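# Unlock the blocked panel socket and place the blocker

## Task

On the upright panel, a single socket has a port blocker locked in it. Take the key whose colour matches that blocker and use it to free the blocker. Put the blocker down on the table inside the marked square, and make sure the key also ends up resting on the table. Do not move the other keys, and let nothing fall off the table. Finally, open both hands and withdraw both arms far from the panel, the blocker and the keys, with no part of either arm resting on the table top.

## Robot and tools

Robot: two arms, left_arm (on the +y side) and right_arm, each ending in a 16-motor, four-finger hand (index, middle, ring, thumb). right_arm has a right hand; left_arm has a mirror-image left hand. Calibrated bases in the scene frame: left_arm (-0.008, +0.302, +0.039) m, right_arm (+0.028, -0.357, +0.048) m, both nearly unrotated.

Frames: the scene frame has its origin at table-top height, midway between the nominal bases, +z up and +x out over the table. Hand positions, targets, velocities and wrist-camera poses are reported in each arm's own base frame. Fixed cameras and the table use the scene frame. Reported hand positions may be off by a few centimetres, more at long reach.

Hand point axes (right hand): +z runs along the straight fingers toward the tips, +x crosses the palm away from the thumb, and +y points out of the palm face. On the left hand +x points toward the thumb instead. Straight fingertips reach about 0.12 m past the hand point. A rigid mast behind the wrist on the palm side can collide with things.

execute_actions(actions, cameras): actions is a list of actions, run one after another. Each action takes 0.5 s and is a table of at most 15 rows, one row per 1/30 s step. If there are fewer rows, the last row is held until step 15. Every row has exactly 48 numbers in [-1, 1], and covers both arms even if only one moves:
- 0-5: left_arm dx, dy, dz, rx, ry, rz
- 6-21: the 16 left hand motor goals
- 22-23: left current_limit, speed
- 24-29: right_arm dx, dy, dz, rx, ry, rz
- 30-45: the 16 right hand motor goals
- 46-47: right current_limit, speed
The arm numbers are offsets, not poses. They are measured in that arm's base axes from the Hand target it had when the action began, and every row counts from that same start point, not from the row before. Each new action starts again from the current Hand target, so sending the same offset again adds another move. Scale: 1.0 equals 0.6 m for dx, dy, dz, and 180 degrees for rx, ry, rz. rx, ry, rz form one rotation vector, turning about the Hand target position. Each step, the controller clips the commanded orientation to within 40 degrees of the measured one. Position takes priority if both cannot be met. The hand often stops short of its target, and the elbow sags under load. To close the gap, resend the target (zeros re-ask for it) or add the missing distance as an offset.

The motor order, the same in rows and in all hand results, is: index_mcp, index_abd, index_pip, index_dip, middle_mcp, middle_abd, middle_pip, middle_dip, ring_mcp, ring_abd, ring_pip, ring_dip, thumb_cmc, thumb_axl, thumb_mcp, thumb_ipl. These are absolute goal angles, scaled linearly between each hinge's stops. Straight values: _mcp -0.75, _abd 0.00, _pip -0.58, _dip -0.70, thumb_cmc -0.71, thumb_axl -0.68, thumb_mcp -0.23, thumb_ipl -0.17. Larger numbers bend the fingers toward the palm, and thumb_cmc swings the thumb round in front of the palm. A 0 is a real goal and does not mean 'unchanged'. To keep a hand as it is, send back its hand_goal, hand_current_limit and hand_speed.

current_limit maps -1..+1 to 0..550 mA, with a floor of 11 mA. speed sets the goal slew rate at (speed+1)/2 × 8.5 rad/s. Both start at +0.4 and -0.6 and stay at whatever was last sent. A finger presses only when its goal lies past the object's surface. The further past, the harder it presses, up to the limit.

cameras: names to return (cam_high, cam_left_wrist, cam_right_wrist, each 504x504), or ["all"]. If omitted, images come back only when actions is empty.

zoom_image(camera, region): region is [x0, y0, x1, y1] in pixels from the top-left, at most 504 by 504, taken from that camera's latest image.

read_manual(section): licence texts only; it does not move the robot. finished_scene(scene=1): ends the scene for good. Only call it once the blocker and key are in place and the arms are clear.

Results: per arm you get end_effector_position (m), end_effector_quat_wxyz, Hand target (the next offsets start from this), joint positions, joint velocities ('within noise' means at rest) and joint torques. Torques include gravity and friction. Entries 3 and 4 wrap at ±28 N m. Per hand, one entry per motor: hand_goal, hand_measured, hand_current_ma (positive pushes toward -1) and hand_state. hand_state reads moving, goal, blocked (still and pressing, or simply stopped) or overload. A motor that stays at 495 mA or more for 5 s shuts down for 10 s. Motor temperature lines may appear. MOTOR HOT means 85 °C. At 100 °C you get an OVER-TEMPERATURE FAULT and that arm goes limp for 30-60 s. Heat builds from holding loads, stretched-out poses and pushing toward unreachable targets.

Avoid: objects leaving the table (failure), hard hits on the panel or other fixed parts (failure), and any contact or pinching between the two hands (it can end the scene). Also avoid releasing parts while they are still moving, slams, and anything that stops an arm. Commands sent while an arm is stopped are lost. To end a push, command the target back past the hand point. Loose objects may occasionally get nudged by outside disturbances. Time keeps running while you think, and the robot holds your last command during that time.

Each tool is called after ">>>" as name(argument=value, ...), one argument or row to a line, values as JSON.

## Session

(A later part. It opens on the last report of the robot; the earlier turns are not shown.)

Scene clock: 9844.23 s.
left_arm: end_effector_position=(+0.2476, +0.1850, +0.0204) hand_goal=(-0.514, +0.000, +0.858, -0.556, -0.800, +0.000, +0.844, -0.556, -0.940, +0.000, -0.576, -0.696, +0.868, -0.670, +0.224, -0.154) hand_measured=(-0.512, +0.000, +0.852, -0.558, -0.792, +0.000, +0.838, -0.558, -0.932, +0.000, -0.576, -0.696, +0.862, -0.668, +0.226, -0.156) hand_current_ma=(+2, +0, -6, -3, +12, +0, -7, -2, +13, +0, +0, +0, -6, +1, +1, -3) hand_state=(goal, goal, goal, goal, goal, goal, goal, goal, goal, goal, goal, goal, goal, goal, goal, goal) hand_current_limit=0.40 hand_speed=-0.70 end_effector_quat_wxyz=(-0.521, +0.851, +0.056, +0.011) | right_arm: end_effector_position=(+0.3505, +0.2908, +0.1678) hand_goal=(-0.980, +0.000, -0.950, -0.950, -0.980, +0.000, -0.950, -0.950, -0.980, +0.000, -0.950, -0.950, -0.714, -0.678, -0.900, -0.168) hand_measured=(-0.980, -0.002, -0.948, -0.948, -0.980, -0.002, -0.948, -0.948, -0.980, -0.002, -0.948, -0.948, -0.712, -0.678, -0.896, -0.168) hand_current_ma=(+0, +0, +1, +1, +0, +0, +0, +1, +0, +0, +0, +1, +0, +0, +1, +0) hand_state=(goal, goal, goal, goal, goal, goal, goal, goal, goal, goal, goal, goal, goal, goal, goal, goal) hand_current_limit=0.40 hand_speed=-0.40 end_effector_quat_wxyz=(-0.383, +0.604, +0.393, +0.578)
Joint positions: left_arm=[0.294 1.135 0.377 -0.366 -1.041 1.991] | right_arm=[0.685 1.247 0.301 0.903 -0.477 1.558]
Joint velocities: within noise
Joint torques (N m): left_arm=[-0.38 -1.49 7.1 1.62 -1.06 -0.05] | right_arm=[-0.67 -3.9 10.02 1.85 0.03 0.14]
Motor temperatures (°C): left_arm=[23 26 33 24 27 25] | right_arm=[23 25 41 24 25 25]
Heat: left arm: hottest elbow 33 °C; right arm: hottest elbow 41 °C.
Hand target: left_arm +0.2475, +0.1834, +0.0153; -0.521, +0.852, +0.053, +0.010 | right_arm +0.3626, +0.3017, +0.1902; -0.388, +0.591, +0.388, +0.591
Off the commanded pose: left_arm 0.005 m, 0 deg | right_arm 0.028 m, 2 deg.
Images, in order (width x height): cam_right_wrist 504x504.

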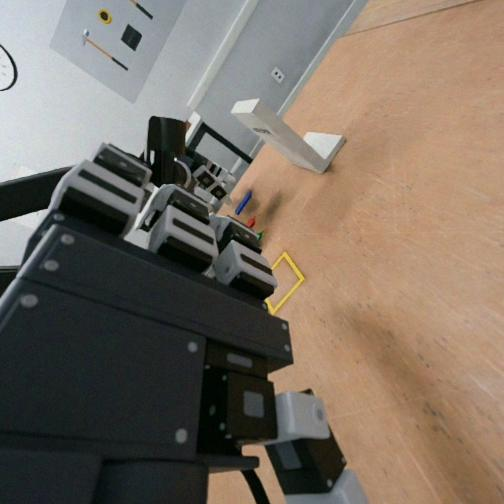

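>>> execute_actions(
  actions=[
    [[0.0133,-0.0125,-0.02,-0.0009,0.0111,0,-0.514,0,0.858,-0.556,-0.8,0,0.844,-0.556,-0.94,0,-0.576,-0.696,0.869,-0.67,0.225,-0.154,0.4,-0.7,0,0,0,0,0,0,-0.98,0,-0.95,-0.95,-0.98,0,-0.95,-0.95,-0.98,0,-0.95,-0.95,-0.714,-0.678,-0.9,-0.168,0.4,-0.4]],
    [[0,0,-0.02,0,0,0,-0.514,0,0.858,-0.556,-0.8,0,0.844,-0.556,-0.94,0,-0.576,-0.696,0.869,-0.67,0.225,-0.154,0.4,-0.7,0,0,0,0,0,0,-0.98,0,-0.95,-0.95,-0.98,0,-0.95,-0.95,-0.98,0,-0.95,-0.95,-0.714,-0.678,-0.9,-0.168,0.4,-0.4]],
  ],
  cameras=["cam_left_wrist","cam_right_wrist"],
)

>>> zoom_image(
  camera="cam_right_wrist",
  region=[220, 170, 270, 220],
)

>>> zoom_image(
  camera="cam_left_wrist",
  region=[50, 0, 270, 170],
)

Scene clock: 9914.63 s.
left_arm: end_effector_position=(+0.2458, +0.1758, -0.0095) hand_goal=(-0.514, +0.000, +0.858, -0.556, -0.800, +0.000, +0.844, -0.556, -0.940, +0.000, -0.576, -0.696, +0.868, -0.670, +0.224, -0.154) hand_measured=(-0.512, +0.000, +0.852, -0.558, -0.792, +0.000, +0.838, -0.558, -0.932, +0.000, -0.576, -0.696, +0.862, -0.668, +0.226, -0.156) hand_current_ma=(+3, +0, -6, -3, +12, +0, -6, -2, +13, +0, +0, +0, -6, +1, +1, -3) hand_state=(goal, goal, goal, goal, goal, goal, goal, goal, goal, goal, goal, goal, goal, goal, goal, goal) hand_current_limit=0.40 hand_speed=-0.70 end_effector_quat_wxyz=(-0.519, +0.854, +0.041, -0.014) | right_arm: end_effector_position=(+0.3505, +0.2908, +0.1678) hand_goal=(-0.980, +0.000, -0.950, -0.950, -0.980, +0.000, -0.950, -0.950, -0.980, +0.000, -0.950, -0.950, -0.714, -0.678, -0.900, -0.168) hand_measured=(-0.980, -0.002, -0.948, -0.948, -0.980, -0.002, -0.948, -0.948, -0.980, -0.002, -0.948, -0.948, -0.712, -0.678, -0.896, -0.168) hand_current_ma=(+0, +0, +1, +1, +0, +0, +0, +1, +0, +0, +0, +1, +0, +0, +1, +0) hand_state=(goal, goal, goal, goal, goal, goal, goal, goal, goal, goal, goal, goal, goal, goal, goal, goal) hand_current_limit=0.40 hand_speed=-0.40 end_effector_quat_wxyz=(-0.383, +0.604, +0.393, +0.578)
Joint positions: left_arm=[0.254 1.266 0.377 -0.353 -1.062 1.923] | right_arm=[0.685 1.247 0.301 0.903 -0.477 1.558]
Joint torques (N m): left_arm=[-0.73 -2.32 7.45 1.39 -1.2 -0.11] | right_arm=[-0.67 -3.9 10.02 1.83 0.03 0.15]
Heat: left arm: hottest elbow 32 °C; right arm: hottest elbow 41 °C.
Hand target: left_arm +0.2555, +0.1759, -0.0086; -0.520, +0.853, +0.044, -0.004 | right_arm +0.3626, +0.3017, +0.1902; -0.388, +0.591, +0.388, +0.591
Off the commanded pose: left_arm 0.010 m, 1 deg | right_arm 0.028 m, 2 deg.
Images, in order (width x height): cam_left_wrist 504x504, cam_right_wrist 504x504.

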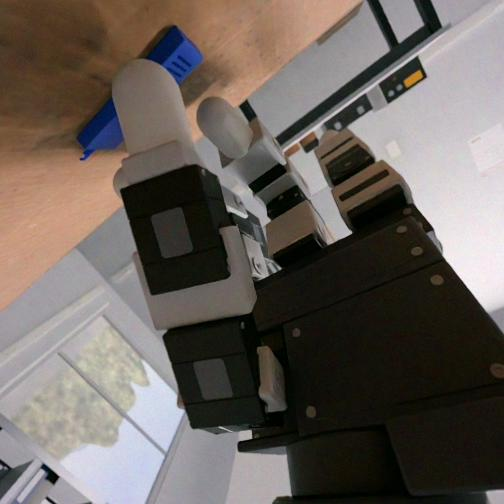

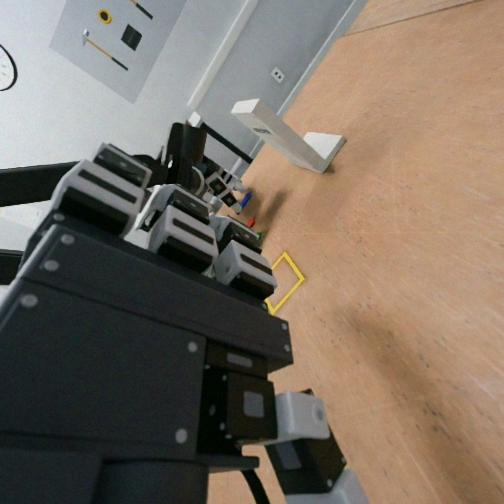

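Scaled by 10.080 from the camera's 504x504 image, which has a finer 720x720 frame.

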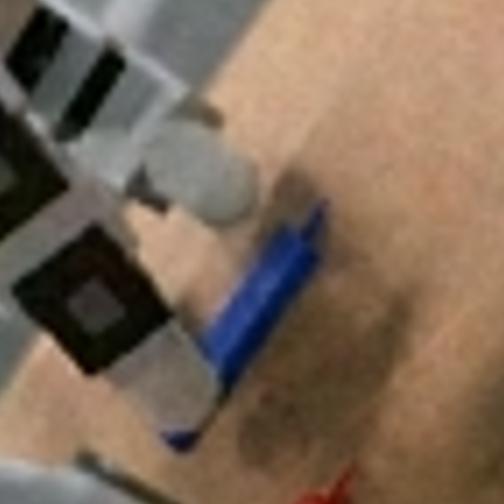

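Scaled by 2.291 from the camera's 504x504 image, which has a finer 720x720 frame.

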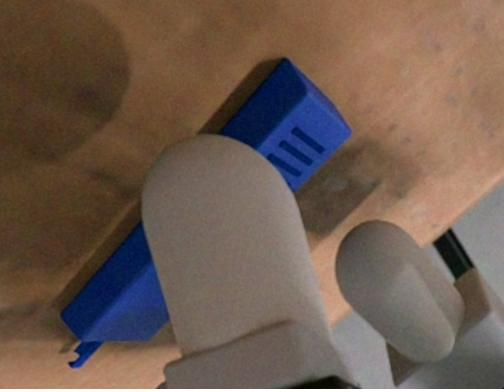

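>>> zoom_image(
  camera="cam_right_wrist",
  region=[226, 180, 256, 220],
)

Scaled by 12.600 from the camera's 504x504 image, which has a finer 720x720 frame.

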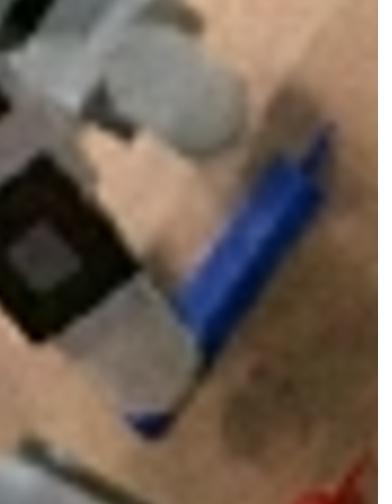

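>>> zoom_image(
  camera="cam_left_wrist",
  region=[70, 15, 220, 165],
)

Scaled by 3.360 from the camera's 504x504 image, which has a finer 720x720 frame.

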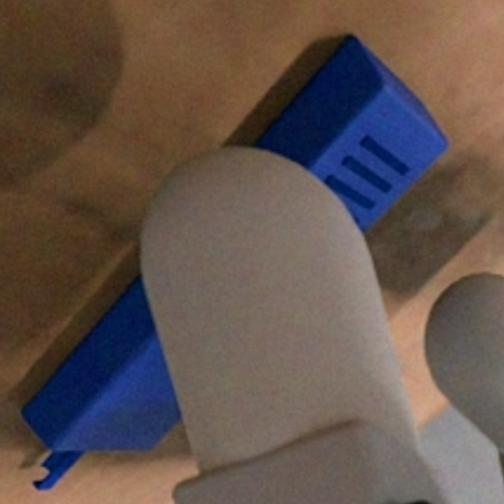

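>>> execute_actions(
  actions=[
    [[0.023,-0.002,0.0083,0,-0.004,0,-0.514,0,0.858,-0.556,-0.8,0,0.844,-0.556,-0.94,0,-0.576,-0.696,0.869,-0.67,0.225,-0.154,0.4,-0.7,0,0,0,0,0,0,-0.98,0,-0.95,-0.95,-0.98,0,-0.95,-0.95,-0.98,0,-0.95,-0.95,-0.714,-0.678,-0.9,-0.168,0.4,-0.4]],
    [[0.015,0,0.005,0,-0.004,0,-0.514,0,0.858,-0.556,-0.8,0,0.844,-0.556,-0.94,0,-0.576,-0.696,0.869,-0.67,0.225,-0.154,0.4,-0.7,0,0,0,0,0,0,-0.98,0,-0.95,-0.95,-0.98,0,-0.95,-0.95,-0.98,0,-0.95,-0.95,-0.714,-0.678,-0.9,-0.168,0.4,-0.4]],
  ],
  cameras=[],
)

Scene clock: 10016.70 s.
left_arm: end_effector_position=(+0.2624, +0.1736, -0.0067) hand_goal=(-0.514, +0.000, +0.858, -0.556, -0.800, +0.000, +0.844, -0.556, -0.940, +0.000, -0.576, -0.696, +0.868, -0.670, +0.224, -0.154) hand_measured=(-0.512, +0.000, +0.852, -0.558, -0.792, +0.000, +0.838, -0.558, -0.932, +0.000, -0.576, -0.696, +0.862, -0.668, +0.226, -0.156) hand_current_ma=(+3, +0, -6, -3, +12, +0, -6, -2, +13, +0, +0, +0, -6, +1, +1, -3) hand_state=(goal, goal, goal, goal, goal, goal, goal, goal, goal, goal, goal, goal, goal, goal, goal, goal) hand_current_limit=0.40 hand_speed=-0.70 end_effector_quat_wxyz=(-0.519, +0.853, +0.049, -0.001) | right_arm: end_effector_position=(+0.3505, +0.2908, +0.1678) hand_goal=(-0.980, +0.000, -0.950, -0.950, -0.980, +0.000, -0.950, -0.950, -0.980, +0.000, -0.950, -0.950, -0.714, -0.678, -0.900, -0.168) hand_measured=(-0.980, -0.002, -0.948, -0.948, -0.980, -0.002, -0.948, -0.948, -0.980, -0.002, -0.948, -0.948, -0.712, -0.678, -0.896, -0.168) hand_current_ma=(+0, +0, +1, +1, +0, +0, +0, +1, +0, +0, +0, +1, +0, +0, +1, +0) hand_state=(goal, goal, goal, goal, goal, goal, goal, goal, goal, goal, goal, goal, goal, goal, goal, goal) hand_current_limit=0.40 hand_speed=-0.40 end_effector_quat_wxyz=(-0.383, +0.604, +0.393, +0.578)
Joint positions: left_arm=[0.233 1.292 0.407 -0.364 -1.063 1.879] | right_arm=[0.685 1.247 0.301 0.903 -0.477 1.558]
Joint torques (N m): left_arm=[-0.79 -2.61 9.28 0.17 -1.2 -0.11] | right_arm=[-0.73 -3.9 10.03 1.87 0.04 0.14]
Heat: left arm: hottest elbow 32 °C; right arm: hottest elbow 41 °C.
Hand target: left_arm +0.2782, +0.1747, -0.0007; -0.520, +0.853, +0.050, +0.006 | right_arm +0.3626, +0.3017, +0.1902; -0.388, +0.591, +0.388, +0.591
Off the commanded pose: left_arm 0.017 m, 1 deg | right_arm 0.028 m, 2 deg.
No camera images: "cameras" was empty.

>>> execute_actions(
  actions=[
    [[-0.0165,0.001,-0.021,0,0,0,-0.514,0,0.858,-0.556,-0.8,0,0.844,-0.556,-0.94,0,-0.576,-0.696,0.869,-0.67,0.225,-0.154,0.4,-0.7,0,0,0,0,0,0,-0.98,0,-0.95,-0.95,-0.98,0,-0.95,-0.95,-0.98,0,-0.95,-0.95,-0.714,-0.678,-0.9,-0.168,0.4,-0.4]],
  ],
  cameras=["cam_left_wrist","cam_right_wrist"],
)

>>> zoom_image(
  camera="cam_right_wrist",
  region=[226, 180, 256, 220],
)

>>> zoom_image(
  camera="cam_left_wrist",
  region=[70, 15, 270, 215],
)

Scene clock: 10036.73 s.
left_arm: end_effector_position=(+0.2692, +0.1753, -0.0086) hand_goal=(-0.514, +0.000, +0.858, -0.556, -0.800, +0.000, +0.844, -0.556, -0.940, +0.000, -0.576, -0.696, +0.868, -0.670, +0.224, -0.154) hand_measured=(-0.512, +0.000, +0.852, -0.558, -0.792, +0.000, +0.838, -0.558, -0.932, +0.000, -0.576, -0.696, +0.862, -0.668, +0.226, -0.156) hand_current_ma=(+3, +0, -6, -3, +12, +0, -6, -2, +13, +0, +0, +0, -6, +1, +1, -3) hand_state=(goal, goal, goal, goal, goal, goal, goal, goal, goal, goal, goal, goal, goal, goal, goal, goal) hand_current_limit=0.40 hand_speed=-0.70 end_effector_quat_wxyz=(-0.521, +0.852, +0.054, +0.009) | right_arm: end_effector_position=(+0.3505, +0.2908, +0.1678) hand_goal=(-0.980, +0.000, -0.950, -0.950, -0.980, +0.000, -0.950, -0.950, -0.980, +0.000, -0.950, -0.950, -0.714, -0.678, -0.900, -0.168) hand_measured=(-0.980, -0.002, -0.948, -0.948, -0.980, -0.002, -0.948, -0.948, -0.980, -0.002, -0.948, -0.948, -0.712, -0.678, -0.896, -0.168) hand_current_ma=(+0, +0, +1, +1, +0, +0, +0, +1, +0, +0, +0, +1, +0, +0, +1, +0) hand_state=(goal, goal, goal, goal, goal, goal, goal, goal, goal, goal, goal, goal, goal, goal, goal, goal) hand_current_limit=0.40 hand_speed=-0.40 end_effector_quat_wxyz=(-0.383, +0.604, +0.393, +0.578)
Joint positions: left_arm=[0.233 1.31 0.407 -0.321 -1.063 1.882] | right_arm=[0.685 1.247 0.301 0.903 -0.477 1.558]
Joint torques (N m): left_arm=[0.15 -2.73 6.3 1.47 -1.07 0.03] | right_arm=[-0.79 -4.01 10.04 1.87 0.03 0.15]
Heat: left arm: hottest elbow 32 °C; right arm: hottest elbow 41 °C.
Hand target: left_arm +0.2684, +0.1753, -0.0133; -0.520, +0.853, +0.051, +0.006 | right_arm +0.3626, +0.3017, +0.1902; -0.388, +0.591, +0.388, +0.591
Off the commanded pose: left_arm 0.005 m, 1 deg | right_arm 0.028 m, 2 deg.
Images, in order (width x height): cam_left_wrist 504x504, cam_right_wrist 504x504.

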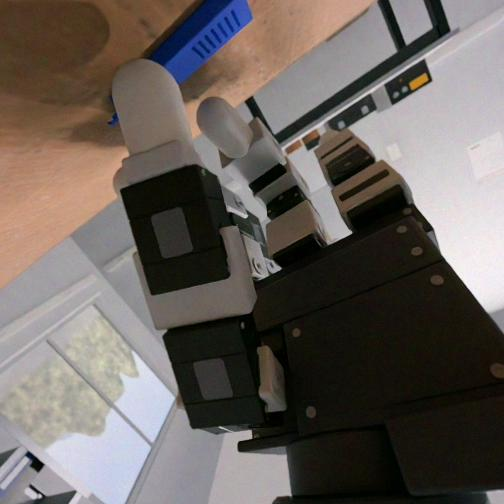

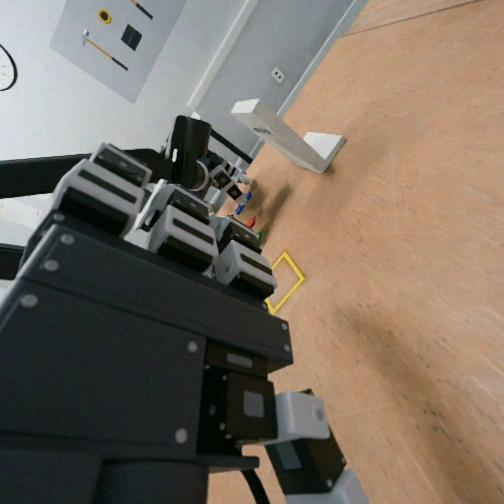

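Scaled by 12.600 from the camera's 504x504 image, which has a finer 720x720 frame.

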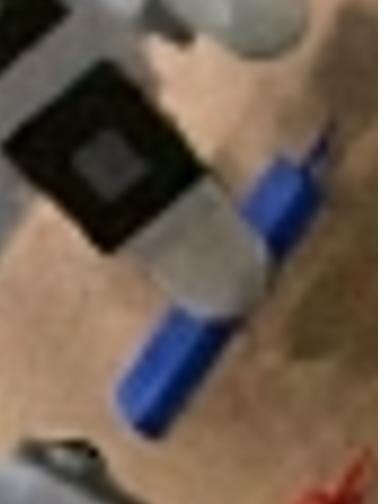

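Scaled by 2.520 from the camera's 504x504 image, which has a finer 720x720 frame.

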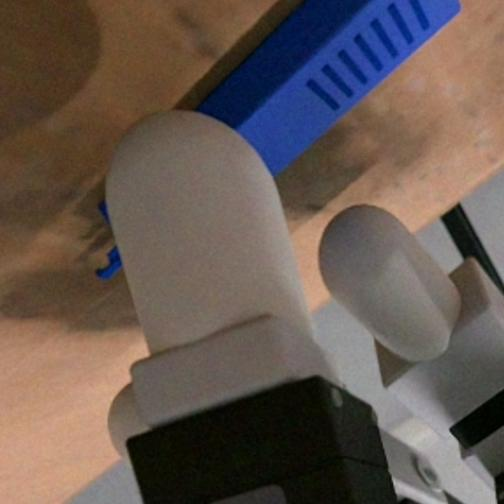

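>>> execute_actions(
  actions=[
    [[-0.0155,0.001,-0.0098,-0.0014,0.0058,0,-0.514,0,0.858,-0.556,-0.8,0,0.844,-0.556,-0.94,0,-0.576,-0.696,0.869,-0.67,0.225,-0.154,0.4,-0.7,0,0,0,0,0,0,-0.98,0,-0.95,-0.95,-0.98,0,-0.95,-0.95,-0.98,0,-0.95,-0.95,-0.714,-0.678,-0.9,-0.168,0.4,-0.4]],
  ],
  cameras=[],
)

Scene clock: 10068.37 s.
left_arm: end_effector_position=(+0.2640, +0.1747, -0.0126) hand_goal=(-0.514, +0.000, +0.858, -0.556, -0.800, +0.000, +0.844, -0.556, -0.940, +0.000, -0.576, -0.696, +0.868, -0.670, +0.224, -0.154) hand_measured=(-0.512, +0.000, +0.852, -0.558, -0.792, +0.000, +0.838, -0.558, -0.932, +0.000, -0.576, -0.696, +0.862, -0.668, +0.226, -0.156) hand_current_ma=(+3, +0, -6, -3, +12, +0, -6, -2, +13, +0, +0, +0, -6, +1, +1, -3) hand_state=(goal, goal, goal, goal, goal, goal, goal, goal, goal, goal, goal, goal, goal, goal, goal, goal) hand_current_limit=0.40 hand_speed=-0.70 end_effector_quat_wxyz=(-0.520, +0.853, +0.048, +0.006) | right_arm: end_effector_position=(+0.3505, +0.2908, +0.1678) hand_goal=(-0.980, +0.000, -0.950, -0.950, -0.980, +0.000, -0.950, -0.950, -0.980, +0.000, -0.950, -0.950, -0.714, -0.678, -0.900, -0.168) hand_measured=(-0.980, -0.002, -0.948, -0.948, -0.980, -0.002, -0.948, -0.948, -0.980, -0.002, -0.948, -0.948, -0.712, -0.678, -0.896, -0.168) hand_current_ma=(+0, +0, +1, +1, +0, +0, +0, +1, +0, +0, +0, +1, +0, +0, +1, +0) hand_state=(goal, goal, goal, goal, goal, goal, goal, goal, goal, goal, goal, goal, goal, goal, goal, goal) hand_current_limit=0.40 hand_speed=-0.40 end_effector_quat_wxyz=(-0.383, +0.604, +0.393, +0.578)
Joint positions: left_arm=[0.236 1.311 0.393 -0.301 -1.061 1.902] | right_arm=[0.685 1.247 0.301 0.903 -0.477 1.558]
Joint torques (N m): left_arm=[0.62 -2.67 5.82 1.39 -0.99 -0.02] | right_arm=[-0.73 -4.13 9.99 1.88 0.03 0.14]
Heat: left arm: hottest elbow 31 °C; right arm: hottest elbow 41 °C.
Hand target: left_arm +0.2590, +0.1760, -0.0192; -0.518, +0.854, +0.046, -0.002 | right_arm +0.3626, +0.3017, +0.1902; -0.388, +0.591, +0.388, +0.591
Off the commanded pose: left_arm 0.008 m, 1 deg | right_arm 0.028 m, 2 deg.
No camera images: "cameras" was empty.

>>> execute_actions(
  actions=[
    [[-0.0165,0,-0.008,-0.002,0.009,0,-0.514,0,0.858,-0.556,-0.8,0,0.844,-0.556,-0.94,0,-0.576,-0.696,0.869,-0.67,0.225,-0.154,0.4,-0.7,0,0,0,0,0,0,-0.98,0,-0.95,-0.95,-0.98,0,-0.95,-0.95,-0.98,0,-0.95,-0.95,-0.714,-0.678,-0.9,-0.168,0.4,-0.4]],
  ],
  cameras=["cam_left_wrist","cam_right_wrist"],
)

>>> zoom_image(
  camera="cam_right_wrist",
  region=[226, 175, 261, 215],
)

>>> zoom_image(
  camera="cam_left_wrist",
  region=[70, 15, 270, 215],
)

Scene clock: 10078.10 s.
left_arm: end_effector_position=(+0.2536, +0.1748, -0.0179) hand_goal=(-0.514, +0.000, +0.858, -0.556, -0.800, +0.000, +0.844, -0.556, -0.940, +0.000, -0.576, -0.696, +0.868, -0.670, +0.224, -0.154) hand_measured=(-0.512, +0.000, +0.852, -0.558, -0.792, +0.000, +0.838, -0.558, -0.932, +0.000, -0.576, -0.696, +0.862, -0.668, +0.226, -0.156) hand_current_ma=(+3, +0, -6, -3, +12, +0, -6, -2, +13, +0, +0, +0, -6, +1, +1, -3) hand_state=(goal, goal, goal, goal, goal, goal, goal, goal, goal, goal, goal, goal, goal, goal, goal, goal) hand_current_limit=0.40 hand_speed=-0.70 end_effector_quat_wxyz=(-0.518, +0.854, +0.040, -0.008) | right_arm: end_effector_position=(+0.3505, +0.2908, +0.1678) hand_goal=(-0.980, +0.000, -0.950, -0.950, -0.980, +0.000, -0.950, -0.950, -0.980, +0.000, -0.950, -0.950, -0.714, -0.678, -0.900, -0.168) hand_measured=(-0.980, -0.002, -0.948, -0.948, -0.980, -0.002, -0.948, -0.948, -0.980, -0.002, -0.948, -0.948, -0.712, -0.678, -0.896, -0.168) hand_current_ma=(+0, +0, +1, +1, +0, +0, +0, +1, +0, +0, +0, +1, +0, +0, +1, +0) hand_state=(goal, goal, goal, goal, goal, goal, goal, goal, goal, goal, goal, goal, goal, goal, goal, goal) hand_current_limit=0.40 hand_speed=-0.40 end_effector_quat_wxyz=(-0.383, +0.604, +0.393, +0.578)
Joint positions: left_arm=[0.246 1.312 0.379 -0.3 -1.058 1.921] | right_arm=[0.685 1.247 0.301 0.903 -0.477 1.558]
Joint torques (N m): left_arm=[0.79 -2.43 5.67 1.29 -1 0.03] | right_arm=[-0.79 -3.96 10 1.84 0.04 0.15]
Heat: left arm: hottest elbow 31 °C; right arm: hottest elbow 41 °C.
Hand target: left_arm +0.2492, +0.1759, -0.0240; -0.516, +0.856, +0.038, -0.014 | right_arm +0.3626, +0.3017, +0.1902; -0.388, +0.591, +0.388, +0.591
Off the commanded pose: left_arm 0.008 m, 1 deg | right_arm 0.028 m, 2 deg.
Images, in order (width x height): cam_left_wrist 504x504, cam_right_wrist 504x504.

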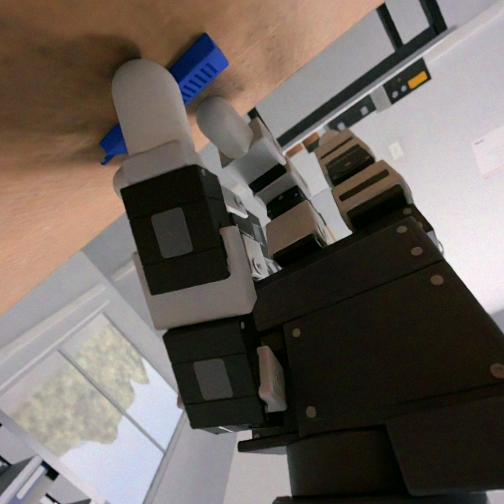

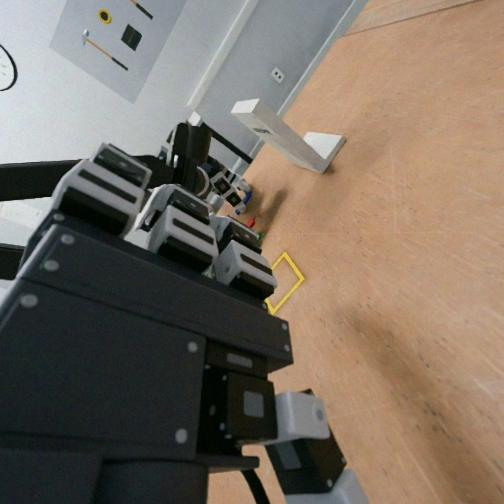

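Scaled by 12.600 from the camera's 504x504 image, which has a finer 720x720 frame.

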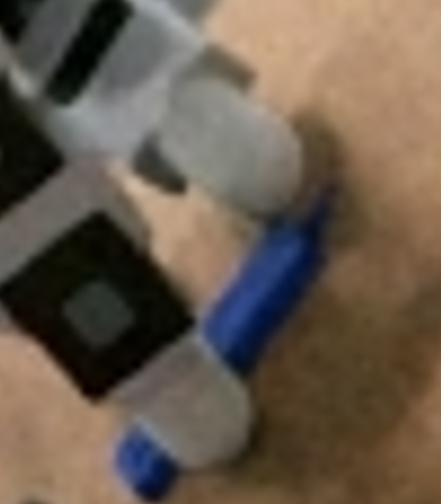

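Scaled by 2.520 from the camera's 504x504 image, which has a finer 720x720 frame.

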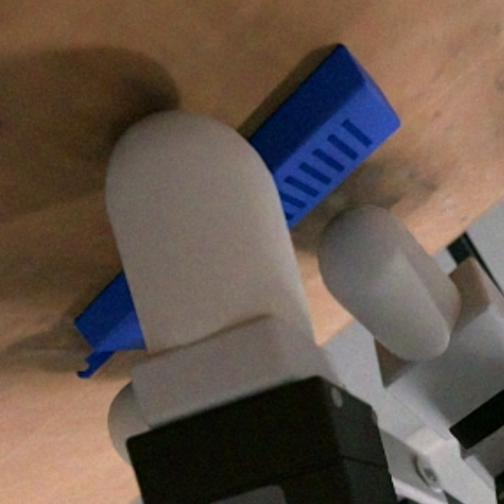

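>>> zoom_image(
  camera="cam_left_wrist",
  region=[160, 20, 260, 120],
)

>>> zoom_image(
  camera="cam_left_wrist",
  region=[80, 90, 180, 190],
)

Scaled by 5.040 from the camera's 504x504 image, which has a finer 720x720 frame.

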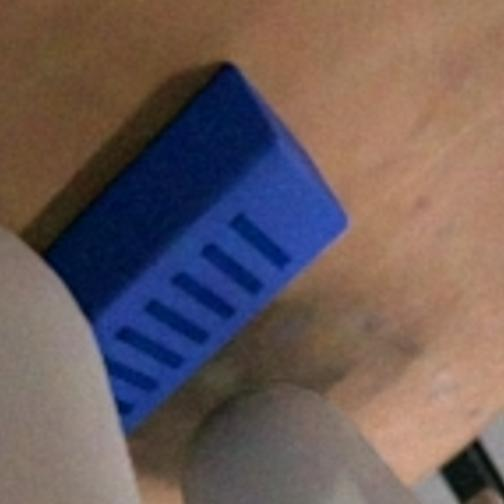

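Scaled by 5.040 from the camera's 504x504 image, which has a finer 720x720 frame.

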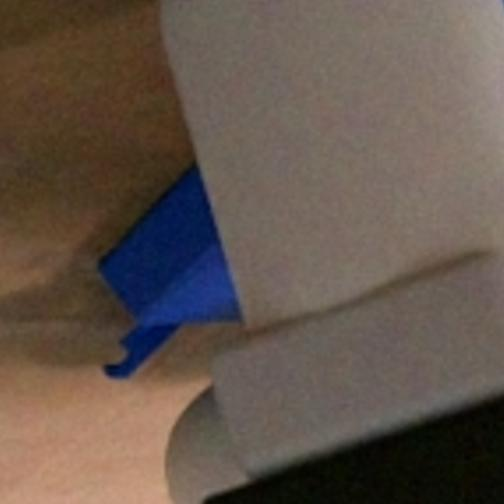

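>>> execute_actions(
  actions=[
    [[0.005,0.002,-0.0063,0.0003,-0.0012,0,-0.514,0,0.858,-0.556,-0.8,0,0.844,-0.556,-0.94,0,-0.576,-0.696,0.869,-0.67,0.225,-0.154,0.4,-0.7,0,0,0,0,0,0,-0.98,0,-0.95,-0.95,-0.98,0,-0.95,-0.95,-0.98,0,-0.95,-0.95,-0.714,-0.678,-0.9,-0.168,0.4,-0.4]],
  ],
  cameras=[],
)

Scene clock: 10155.00 s.
left_arm: end_effector_position=(+0.2574, +0.1760, -0.0196) hand_goal=(-0.514, +0.000, +0.858, -0.556, -0.800, +0.000, +0.844, -0.556, -0.940, +0.000, -0.576, -0.696, +0.868, -0.670, +0.224, -0.154) hand_measured=(-0.512, +0.000, +0.852, -0.558, -0.792, +0.000, +0.838, -0.558, -0.932, +0.000, -0.576, -0.696, +0.882, -0.664, +0.222, -0.156) hand_current_ma=(+3, +0, -6, -3, +12, +0, -6, -2, +13, +0, +0, +0, +23, +10, -2, -1) hand_state=(goal, goal, goal, goal, goal, goal, goal, goal, goal, goal, goal, goal, goal, goal, goal, goal) hand_current_limit=0.40 hand_speed=-0.70 end_effector_quat_wxyz=(-0.520, +0.853, +0.042, -0.003) | right_arm: end_effector_position=(+0.3505, +0.2908, +0.1678) hand_goal=(-0.980, +0.000, -0.950, -0.950, -0.980, +0.000, -0.950, -0.950, -0.980, +0.000, -0.950, -0.950, -0.714, -0.678, -0.900, -0.168) hand_measured=(-0.980, -0.002, -0.948, -0.948, -0.980, -0.002, -0.948, -0.948, -0.980, -0.002, -0.948, -0.948, -0.712, -0.678, -0.896, -0.168) hand_current_ma=(+0, +0, +1, +1, +0, +0, +0, +1, +0, +0, +0, +1, +0, +0, +1, +0) hand_state=(goal, goal, goal, goal, goal, goal, goal, goal, goal, goal, goal, goal, goal, goal, goal, goal) hand_current_limit=0.40 hand_speed=-0.40 end_effector_quat_wxyz=(-0.383, +0.604, +0.393, +0.578)
Joint positions: left_arm=[0.246 1.326 0.379 -0.27 -1.058 1.927] | right_arm=[0.685 1.247 0.301 0.903 -0.477 1.558]
Joint torques (N m): left_arm=[0.85 -2.08 5.76 1.36 -0.97 -0.01] | right_arm=[-0.73 -3.96 9.99 1.85 0.04 0.15]
Heat: left arm: hottest elbow 30 °C; right arm: hottest elbow 41 °C.
Hand target: left_arm +0.2522, +0.1771, -0.0278; -0.516, +0.855, +0.040, -0.012 | right_arm +0.3626, +0.3017, +0.1902; -0.388, +0.591, +0.388, +0.591
Off the commanded pose: left_arm 0.010 m, 1 deg | right_arm 0.028 m, 2 deg.
No camera images: "cameras" was empty.

>>> execute_actions(
  actions=[
    [[0,0,0,0,0,0,-0.48,0,0.79,-0.556,-0.8,0,0.844,-0.556,-0.94,0,-0.576,-0.696,0.869,-0.67,0.255,-0.154,0.4,-0.93,0,0,0,0,0,0,-0.98,0,-0.95,-0.95,-0.98,0,-0.95,-0.95,-0.98,0,-0.95,-0.95,-0.714,-0.678,-0.9,-0.168,0.4,-0.4]],
  ],
  cameras=["cam_left_wrist","cam_right_wrist"],
)

>>> zoom_image(
  camera="cam_right_wrist",
  region=[226, 175, 261, 215],
)

>>> zoom_image(
  camera="cam_left_wrist",
  region=[80, 30, 240, 190],
)

Scene clock: 10175.00 s.
left_arm: end_effector_position=(+0.2574, +0.1760, -0.0197) hand_goal=(-0.480, +0.000, +0.790, -0.556, -0.800, +0.000, +0.844, -0.556, -0.940, +0.000, -0.576, -0.696, +0.868, -0.670, +0.254, -0.154) hand_measured=(-0.478, +0.000, +0.790, -0.558, -0.792, +0.000, +0.838, -0.558, -0.932, +0.000, -0.576, -0.696, +0.882, -0.664, +0.226, -0.158) hand_current_ma=(+1, +0, +1, -3, +12, +0, -6, -2, +13, +0, +0, +0, +23, +10, -82, -7) hand_state=(goal, goal, goal, goal, goal, goal, goal, goal, goal, goal, goal, goal, goal, goal, blocked, goal) hand_current_limit=0.40 hand_speed=-0.93 end_effector_quat_wxyz=(-0.520, +0.853, +0.042, -0.003) | right_arm: end_effector_position=(+0.3505, +0.2908, +0.1678) hand_goal=(-0.980, +0.000, -0.950, -0.950, -0.980, +0.000, -0.950, -0.950, -0.980, +0.000, -0.950, -0.950, -0.714, -0.678, -0.900, -0.168) hand_measured=(-0.980, -0.002, -0.948, -0.948, -0.980, -0.002, -0.948, -0.948, -0.980, -0.002, -0.948, -0.948, -0.712, -0.678, -0.896, -0.168) hand_current_ma=(+0, +0, +1, +1, +0, +0, +0, +1, +0, +0, +0, +1, +0, +0, +1, +0) hand_state=(goal, goal, goal, goal, goal, goal, goal, goal, goal, goal, goal, goal, goal, goal, goal, goal) hand_current_limit=0.40 hand_speed=-0.40 end_effector_quat_wxyz=(-0.383, +0.604, +0.393, +0.578)
Joint positions: left_arm=[0.246 1.326 0.379 -0.27 -1.058 1.927] | right_arm=[0.685 1.247 0.301 0.903 -0.477 1.558]
Joint torques (N m): left_arm=[0.85 -2.08 5.75 1.39 -0.97 0] | right_arm=[-0.79 -4.07 10.02 1.87 0.03 0.13]
Heat: left arm: hottest elbow 30 °C; right arm: hottest elbow 41 °C.
Hand target: left_arm +0.2521, +0.1771, -0.0278; -0.516, +0.855, +0.039, -0.012 | right_arm +0.3626, +0.3017, +0.1902; -0.388, +0.591, +0.388, +0.591
Off the commanded pose: left_arm 0.010 m, 1 deg | right_arm 0.028 m, 2 deg.
Images, in order (width x height): cam_left_wrist 504x504, cam_right_wrist 504x504.

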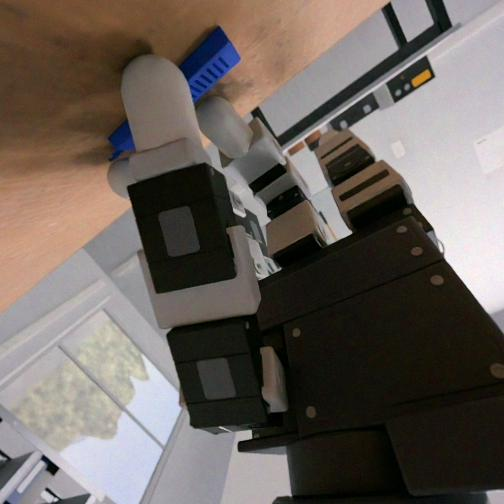

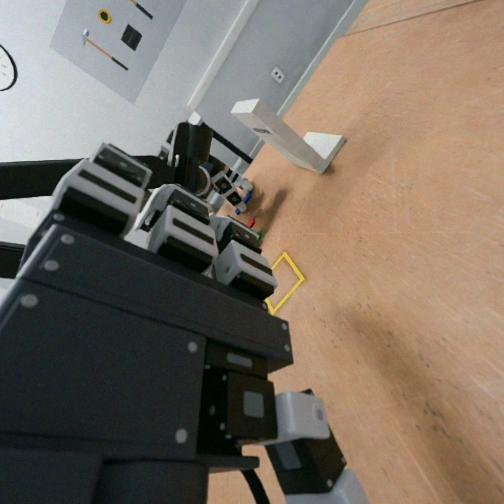

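Scaled by 12.600 from the camera's 504x504 image, which has a finer 720x720 frame.

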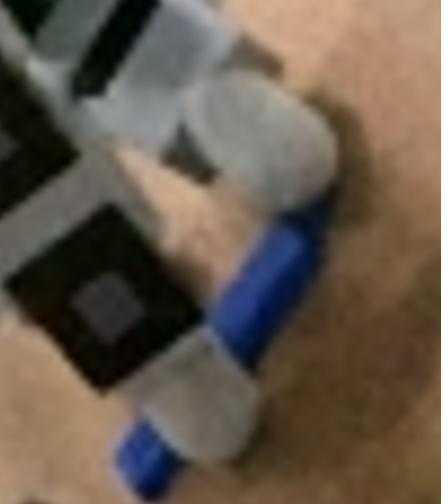

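Scaled by 3.150 from the camera's 504x504 image, which has a finer 720x720 frame.

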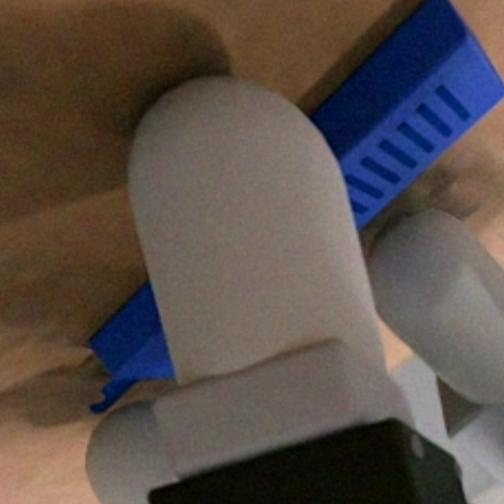

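>>> execute_actions(
  actions=[
    [[0,0,0,0,0,0,-0.48,-0.05,0.79,-0.556,-0.8,0,0.844,-0.556,-0.94,0,-0.576,-0.696,0.869,-0.67,0.265,-0.154,0.4,-0.93,0,0,0,0,0,0,-0.98,0,-0.95,-0.95,-0.98,0,-0.95,-0.95,-0.98,0,-0.95,-0.95,-0.714,-0.678,-0.9,-0.168,0.4,-0.4]],
    [[0,0,0,0,0,0,-0.4585,-0.05,0.744,-0.556,-0.8,0,0.844,-0.556,-0.94,0,-0.576,-0.696,0.869,-0.67,0.265,-0.154,0.4,-0.95,0,0,0,0,0,0,-0.98,0,-0.95,-0.95,-0.98,0,-0.95,-0.95,-0.98,0,-0.95,-0.95,-0.714,-0.678,-0.9,-0.168,0.4,-0.4]],
  ],
  cameras=["cam_left_wrist","cam_right_wrist"],
)

>>> zoom_image(
  camera="cam_right_wrist",
  region=[226, 175, 261, 215],
)

>>> zoom_image(
  camera="cam_left_wrist",
  region=[80, 10, 250, 180],
)

Scene clock: 10216.00 s.
left_arm: end_effector_position=(+0.2574, +0.1760, -0.0197) hand_goal=(-0.458, -0.050, +0.744, -0.556, -0.800, +0.000, +0.844, -0.556, -0.940, +0.000, -0.576, -0.696, +0.868, -0.670, +0.264, -0.154) hand_measured=(-0.456, -0.046, +0.746, -0.558, -0.792, +0.000, +0.838, -0.558, -0.932, +0.000, -0.576, -0.696, +0.882, -0.664, +0.228, -0.160) hand_current_ma=(+3, +2, +2, -1, +12, +0, -6, -2, +13, +0, +0, +0, +23, +10, -114, -12) hand_state=(goal, goal, goal, goal, goal, goal, goal, goal, goal, goal, goal, goal, goal, goal, blocked, goal) hand_current_limit=0.40 hand_speed=-0.95 end_effector_quat_wxyz=(-0.520, +0.853, +0.042, -0.003) | right_arm: end_effector_position=(+0.3505, +0.2908, +0.1678) hand_goal=(-0.980, +0.000, -0.950, -0.950, -0.980, +0.000, -0.950, -0.950, -0.980, +0.000, -0.950, -0.950, -0.714, -0.678, -0.900, -0.168) hand_measured=(-0.980, -0.002, -0.948, -0.948, -0.980, -0.002, -0.948, -0.948, -0.980, -0.002, -0.948, -0.948, -0.712, -0.678, -0.896, -0.168) hand_current_ma=(+0, +0, +1, +1, +0, +0, +0, +1, +0, +0, +0, +1, +0, +0, +1, +0) hand_state=(goal, goal, goal, goal, goal, goal, goal, goal, goal, goal, goal, goal, goal, goal, goal, goal) hand_current_limit=0.40 hand_speed=-0.40 end_effector_quat_wxyz=(-0.383, +0.604, +0.393, +0.578)
Joint positions: left_arm=[0.246 1.326 0.379 -0.27 -1.058 1.927] | right_arm=[0.685 1.247 0.301 0.903 -0.477 1.558]
Joint torques (N m): left_arm=[0.85 -2.08 5.75 1.4 -0.98 0] | right_arm=[-0.67 -3.96 10 1.84 0.03 0.14]
Heat: left arm: hottest elbow 30 °C; right arm: hottest elbow 41 °C.
Hand target: left_arm +0.2521, +0.1772, -0.0278; -0.517, +0.855, +0.040, -0.012 | right_arm +0.3626, +0.3017, +0.1902; -0.388, +0.591, +0.388, +0.591
Off the commanded pose: left_arm 0.010 m, 1 deg | right_arm 0.028 m, 2 deg.
Images, in order (width x height): cam_left_wrist 504x504, cam_right_wrist 504x504.

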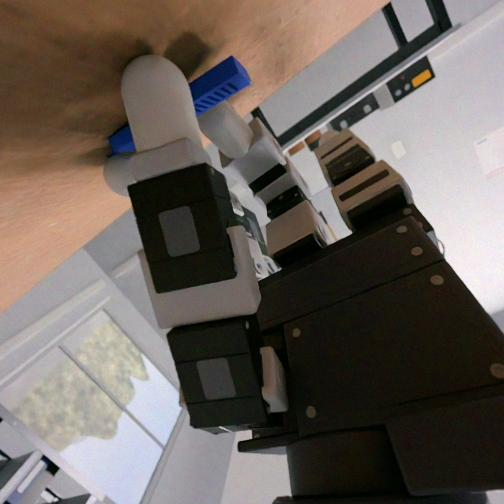

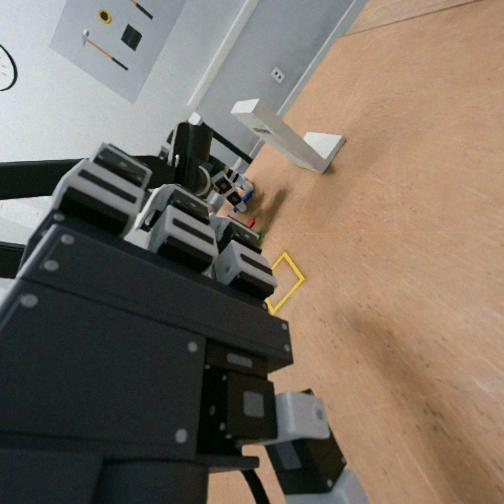

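Scaled by 12.600 from the camera's 504x504 image, which has a finer 720x720 frame.

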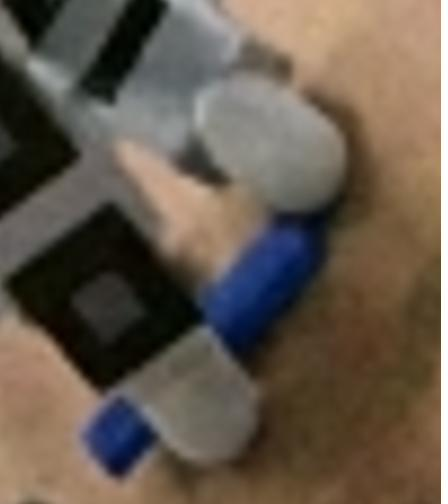

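Scaled by 2.965 from the camera's 504x504 image, which has a finer 720x720 frame.

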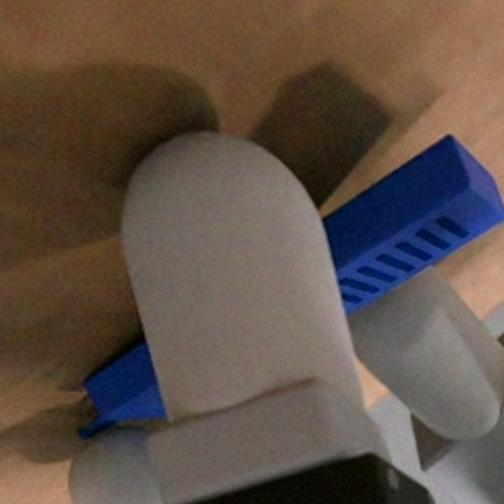

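>>> execute_actions(
  actions=[
    [[0.0037,0.001,0.0062,0.0012,-0.0046,0,-0.45,-0.05,0.727,-0.556,-0.8,0,0.844,-0.556,-0.94,0,-0.576,-0.696,0.869,-0.67,0.265,-0.154,0.4,-0.95,0,0,0,0,0,0,-0.98,0,-0.95,-0.95,-0.98,0,-0.95,-0.95,-0.98,0,-0.95,-0.95,-0.714,-0.678,-0.9,-0.168,0.4,-0.4]],
  ],
  cameras=["cam_left_wrist","cam_right_wrist"],
)

>>> zoom_image(
  camera="cam_right_wrist",
  region=[226, 175, 261, 215],
)

>>> zoom_image(
  camera="cam_left_wrist",
  region=[80, 10, 250, 180],
)

Scene clock: 10245.10 s.
left_arm: end_effector_position=(+0.2576, +0.1760, -0.0196) hand_goal=(-0.450, -0.050, +0.726, -0.556, -0.800, +0.000, +0.844, -0.556, -0.940, +0.000, -0.576, -0.696, +0.868, -0.670, +0.264, -0.154) hand_measured=(-0.446, -0.046, +0.736, -0.556, -0.792, +0.000, +0.838, -0.558, -0.932, +0.000, -0.576, -0.696, +0.882, -0.664, +0.228, -0.162) hand_current_ma=(+4, +2, +12, +0, +12, +0, -6, -2, +13, +0, +0, +0, +24, +10, -114, -14) hand_state=(goal, goal, goal, goal, goal, goal, goal, goal, goal, goal, goal, goal, goal, goal, blocked, goal) hand_current_limit=0.40 hand_speed=-0.95 end_effector_quat_wxyz=(-0.520, +0.853, +0.041, -0.003) | right_arm: end_effector_position=(+0.3505, +0.2908, +0.1678) hand_goal=(-0.980, +0.000, -0.950, -0.950, -0.980, +0.000, -0.950, -0.950, -0.980, +0.000, -0.950, -0.950, -0.714, -0.678, -0.900, -0.168) hand_measured=(-0.980, -0.002, -0.948, -0.948, -0.980, -0.002, -0.948, -0.948, -0.980, -0.002, -0.948, -0.948, -0.712, -0.678, -0.896, -0.168) hand_current_ma=(+0, +0, +1, +1, +0, +0, +0, +1, +0, +0, +0, +1, +0, +0, +1, +0) hand_state=(goal, goal, goal, goal, goal, goal, goal, goal, goal, goal, goal, goal, goal, goal, goal, goal) hand_current_limit=0.40 hand_speed=-0.40 end_effector_quat_wxyz=(-0.383, +0.604, +0.393, +0.578)
Joint positions: left_arm=[0.246 1.326 0.379 -0.269 -1.058 1.929] | right_arm=[0.685 1.247 0.301 0.903 -0.477 1.558]
Joint torques (N m): left_arm=[0.91 -2.96 5.74 1.47 -0.98 -0.01] | right_arm=[-0.73 -3.96 9.98 1.85 0.03 0.14]
Heat: left arm: hottest elbow 30 °C; right arm: hottest elbow 41 °C.
Hand target: left_arm +0.2543, +0.1778, -0.0240; -0.518, +0.854, +0.043, -0.006 | right_arm +0.3626, +0.3017, +0.1902; -0.388, +0.591, +0.388, +0.591
Off the commanded pose: left_arm 0.006 m, 1 deg | right_arm 0.028 m, 2 deg.
Images, in order (width x height): cam_left_wrist 504x504, cam_right_wrist 504x504.

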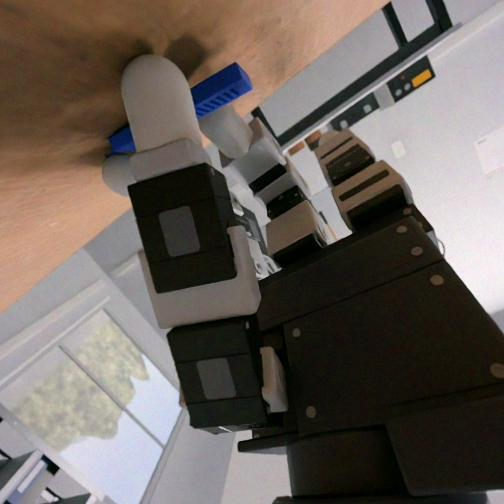

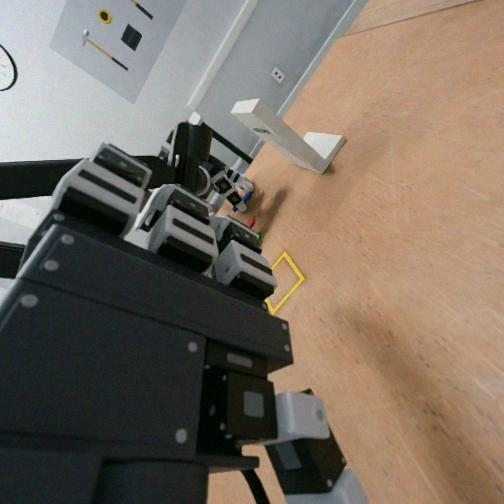

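Scaled by 12.600 from the camera's 504x504 image, which has a finer 720x720 frame.

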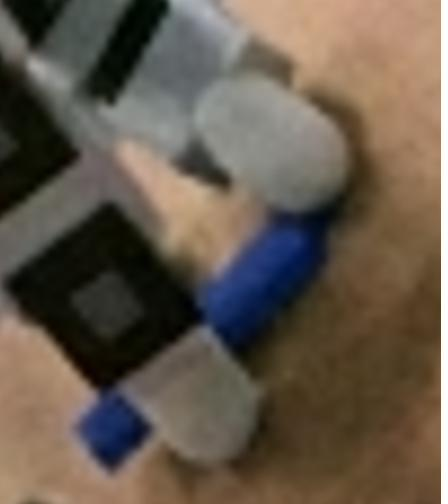

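Scaled by 2.965 from the camera's 504x504 image, which has a finer 720x720 frame.

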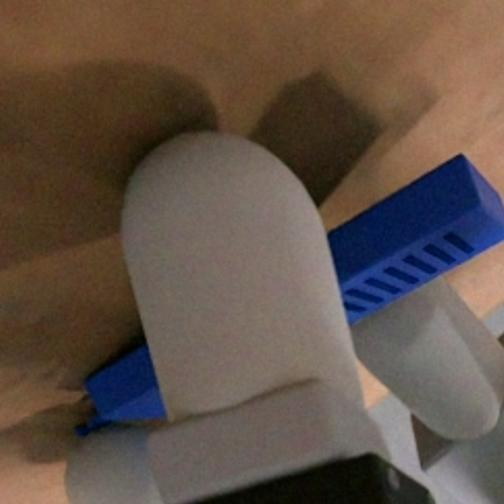

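>>> execute_actions(
  actions=[
    [[0,0,0.002,0,-0.002,0,-0.45,-0.05,0.727,-0.556,-0.8,0,0.844,-0.556,-0.94,0,-0.576,-0.696,0.869,-0.67,0.275,-0.154,0.4,-0.95,0,0,0,0,0,0,-0.98,0,-0.95,-0.95,-0.98,0,-0.95,-0.95,-0.98,0,-0.95,-0.95,-0.714,-0.678,-0.9,-0.168,0.4,-0.4]],
  ],
  cameras=[],
)

Scene clock: 10258.60 s.
left_arm: end_effector_position=(+0.2576, +0.1759, -0.0197) hand_goal=(-0.450, -0.050, +0.726, -0.556, -0.800, +0.000, +0.844, -0.556, -0.940, +0.000, -0.576, -0.696, +0.868, -0.670, +0.274, -0.154) hand_measured=(-0.446, -0.046, +0.736, -0.556, -0.792, +0.000, +0.838, -0.558, -0.932, +0.000, -0.576, -0.696, +0.882, -0.664, +0.230, -0.162) hand_current_ma=(+4, +2, +12, +0, +12, +0, -6, -2, +13, +0, +0, +0, +24, +10, -150, -18) hand_state=(goal, goal, goal, goal, goal, goal, goal, goal, goal, goal, goal, goal, goal, goal, blocked, goal) hand_current_limit=0.40 hand_speed=-0.95 end_effector_quat_wxyz=(-0.519, +0.854, +0.041, -0.003) | right_arm: end_effector_position=(+0.3505, +0.2908, +0.1678) hand_goal=(-0.980, +0.000, -0.950, -0.950, -0.980, +0.000, -0.950, -0.950, -0.980, +0.000, -0.950, -0.950, -0.714, -0.678, -0.900, -0.168) hand_measured=(-0.980, -0.002, -0.948, -0.948, -0.980, -0.002, -0.948, -0.948, -0.980, -0.002, -0.948, -0.948, -0.712, -0.678, -0.896, -0.168) hand_current_ma=(+0, +0, +1, +1, +0, +0, +0, +1, +0, +0, +0, +1, +0, +0, +1, +0) hand_state=(goal, goal, goal, goal, goal, goal, goal, goal, goal, goal, goal, goal, goal, goal, goal, goal) hand_current_limit=0.40 hand_speed=-0.40 end_effector_quat_wxyz=(-0.383, +0.604, +0.393, +0.578)
Joint positions: left_arm=[0.246 1.326 0.379 -0.269 -1.057 1.929] | right_arm=[0.685 1.247 0.301 0.903 -0.477 1.558]
Joint torques (N m): left_arm=[1.03 -3.49 5.53 1.55 -0.93 0] | right_arm=[-0.67 -3.96 9.99 1.87 0.04 0.13]
Heat: left arm: hottest elbow 30 °C; right arm: hottest elbow 41 °C.
Hand target: left_arm +0.2543, +0.1777, -0.0229; -0.518, +0.854, +0.045, -0.003 | right_arm +0.3626, +0.3017, +0.1902; -0.388, +0.591, +0.388, +0.591
Off the commanded pose: left_arm 0.005 m, 0 deg | right_arm 0.028 m, 2 deg.
No camera images: "cameras" was empty.

>>> execute_actions(
  actions=[
    [[0.0048,0.001,0.0075,0.0015,-0.0059,0,-0.45,-0.05,0.727,-0.556,-0.8,0,0.844,-0.556,-0.94,0,-0.576,-0.696,0.869,-0.67,0.265,-0.154,0.4,-0.95,0,0,0,0,0,0,-0.98,0,-0.95,-0.95,-0.98,0,-0.95,-0.95,-0.98,0,-0.95,-0.95,-0.714,-0.678,-0.9,-0.168,0.4,-0.4]],
  ],
  cameras=[],
)

Scene clock: 10272.47 s.
left_arm: end_effector_position=(+0.2589, +0.1766, -0.0187) hand_goal=(-0.450, -0.050, +0.726, -0.556, -0.800, +0.000, +0.844, -0.556, -0.940, +0.000, -0.576, -0.696, +0.868, -0.670, +0.264, -0.154) hand_measured=(-0.446, -0.046, +0.730, -0.556, -0.792, +0.000, +0.838, -0.558, -0.932, +0.000, -0.576, -0.696, +0.868, -0.668, +0.260, -0.156) hand_current_ma=(+4, +2, +3, +0, +12, +0, -6, -2, +13, +0, +0, +0, +0, +1, -7, -4) hand_state=(goal, goal, goal, goal, goal, goal, goal, goal, goal, goal, goal, goal, goal, goal, goal, goal) hand_current_limit=0.40 hand_speed=-0.95 end_effector_quat_wxyz=(-0.520, +0.853, +0.043, +0.000) | right_arm: end_effector_position=(+0.3505, +0.2908, +0.1678) hand_goal=(-0.980, +0.000, -0.950, -0.950, -0.980, +0.000, -0.950, -0.950, -0.980, +0.000, -0.950, -0.950, -0.714, -0.678, -0.900, -0.168) hand_measured=(-0.980, -0.002, -0.948, -0.948, -0.980, -0.002, -0.948, -0.948, -0.980, -0.002, -0.948, -0.948, -0.712, -0.678, -0.896, -0.168) hand_current_ma=(+0, +0, +1, +1, +0, +0, +0, +1, +0, +0, +0, +1, +0, +0, +1, +0) hand_state=(goal, goal, goal, goal, goal, goal, goal, goal, goal, goal, goal, goal, goal, goal, goal, goal) hand_current_limit=0.40 hand_speed=-0.40 end_effector_quat_wxyz=(-0.383, +0.604, +0.393, +0.578)
Joint positions: left_arm=[0.248 1.324 0.379 -0.263 -1.057 1.93] | right_arm=[0.685 1.247 0.301 0.903 -0.477 1.558]
Joint torques (N m): left_arm=[0.85 -4.42 5.55 1.46 -0.97 -0.02] | right_arm=[-0.73 -3.84 10.06 1.87 0.04 0.14]
Heat: left arm: hottest elbow 30 °C; right arm: hottest elbow 41 °C.
Hand target: left_arm +0.2572, +0.1783, -0.0183; -0.519, +0.853, +0.050, +0.005 | right_arm +0.3626, +0.3017, +0.1902; -0.388, +0.591, +0.388, +0.591
Off the commanded pose: left_arm 0.002 m, 1 deg | right_arm 0.028 m, 2 deg.
No camera images: "cameras" was empty.


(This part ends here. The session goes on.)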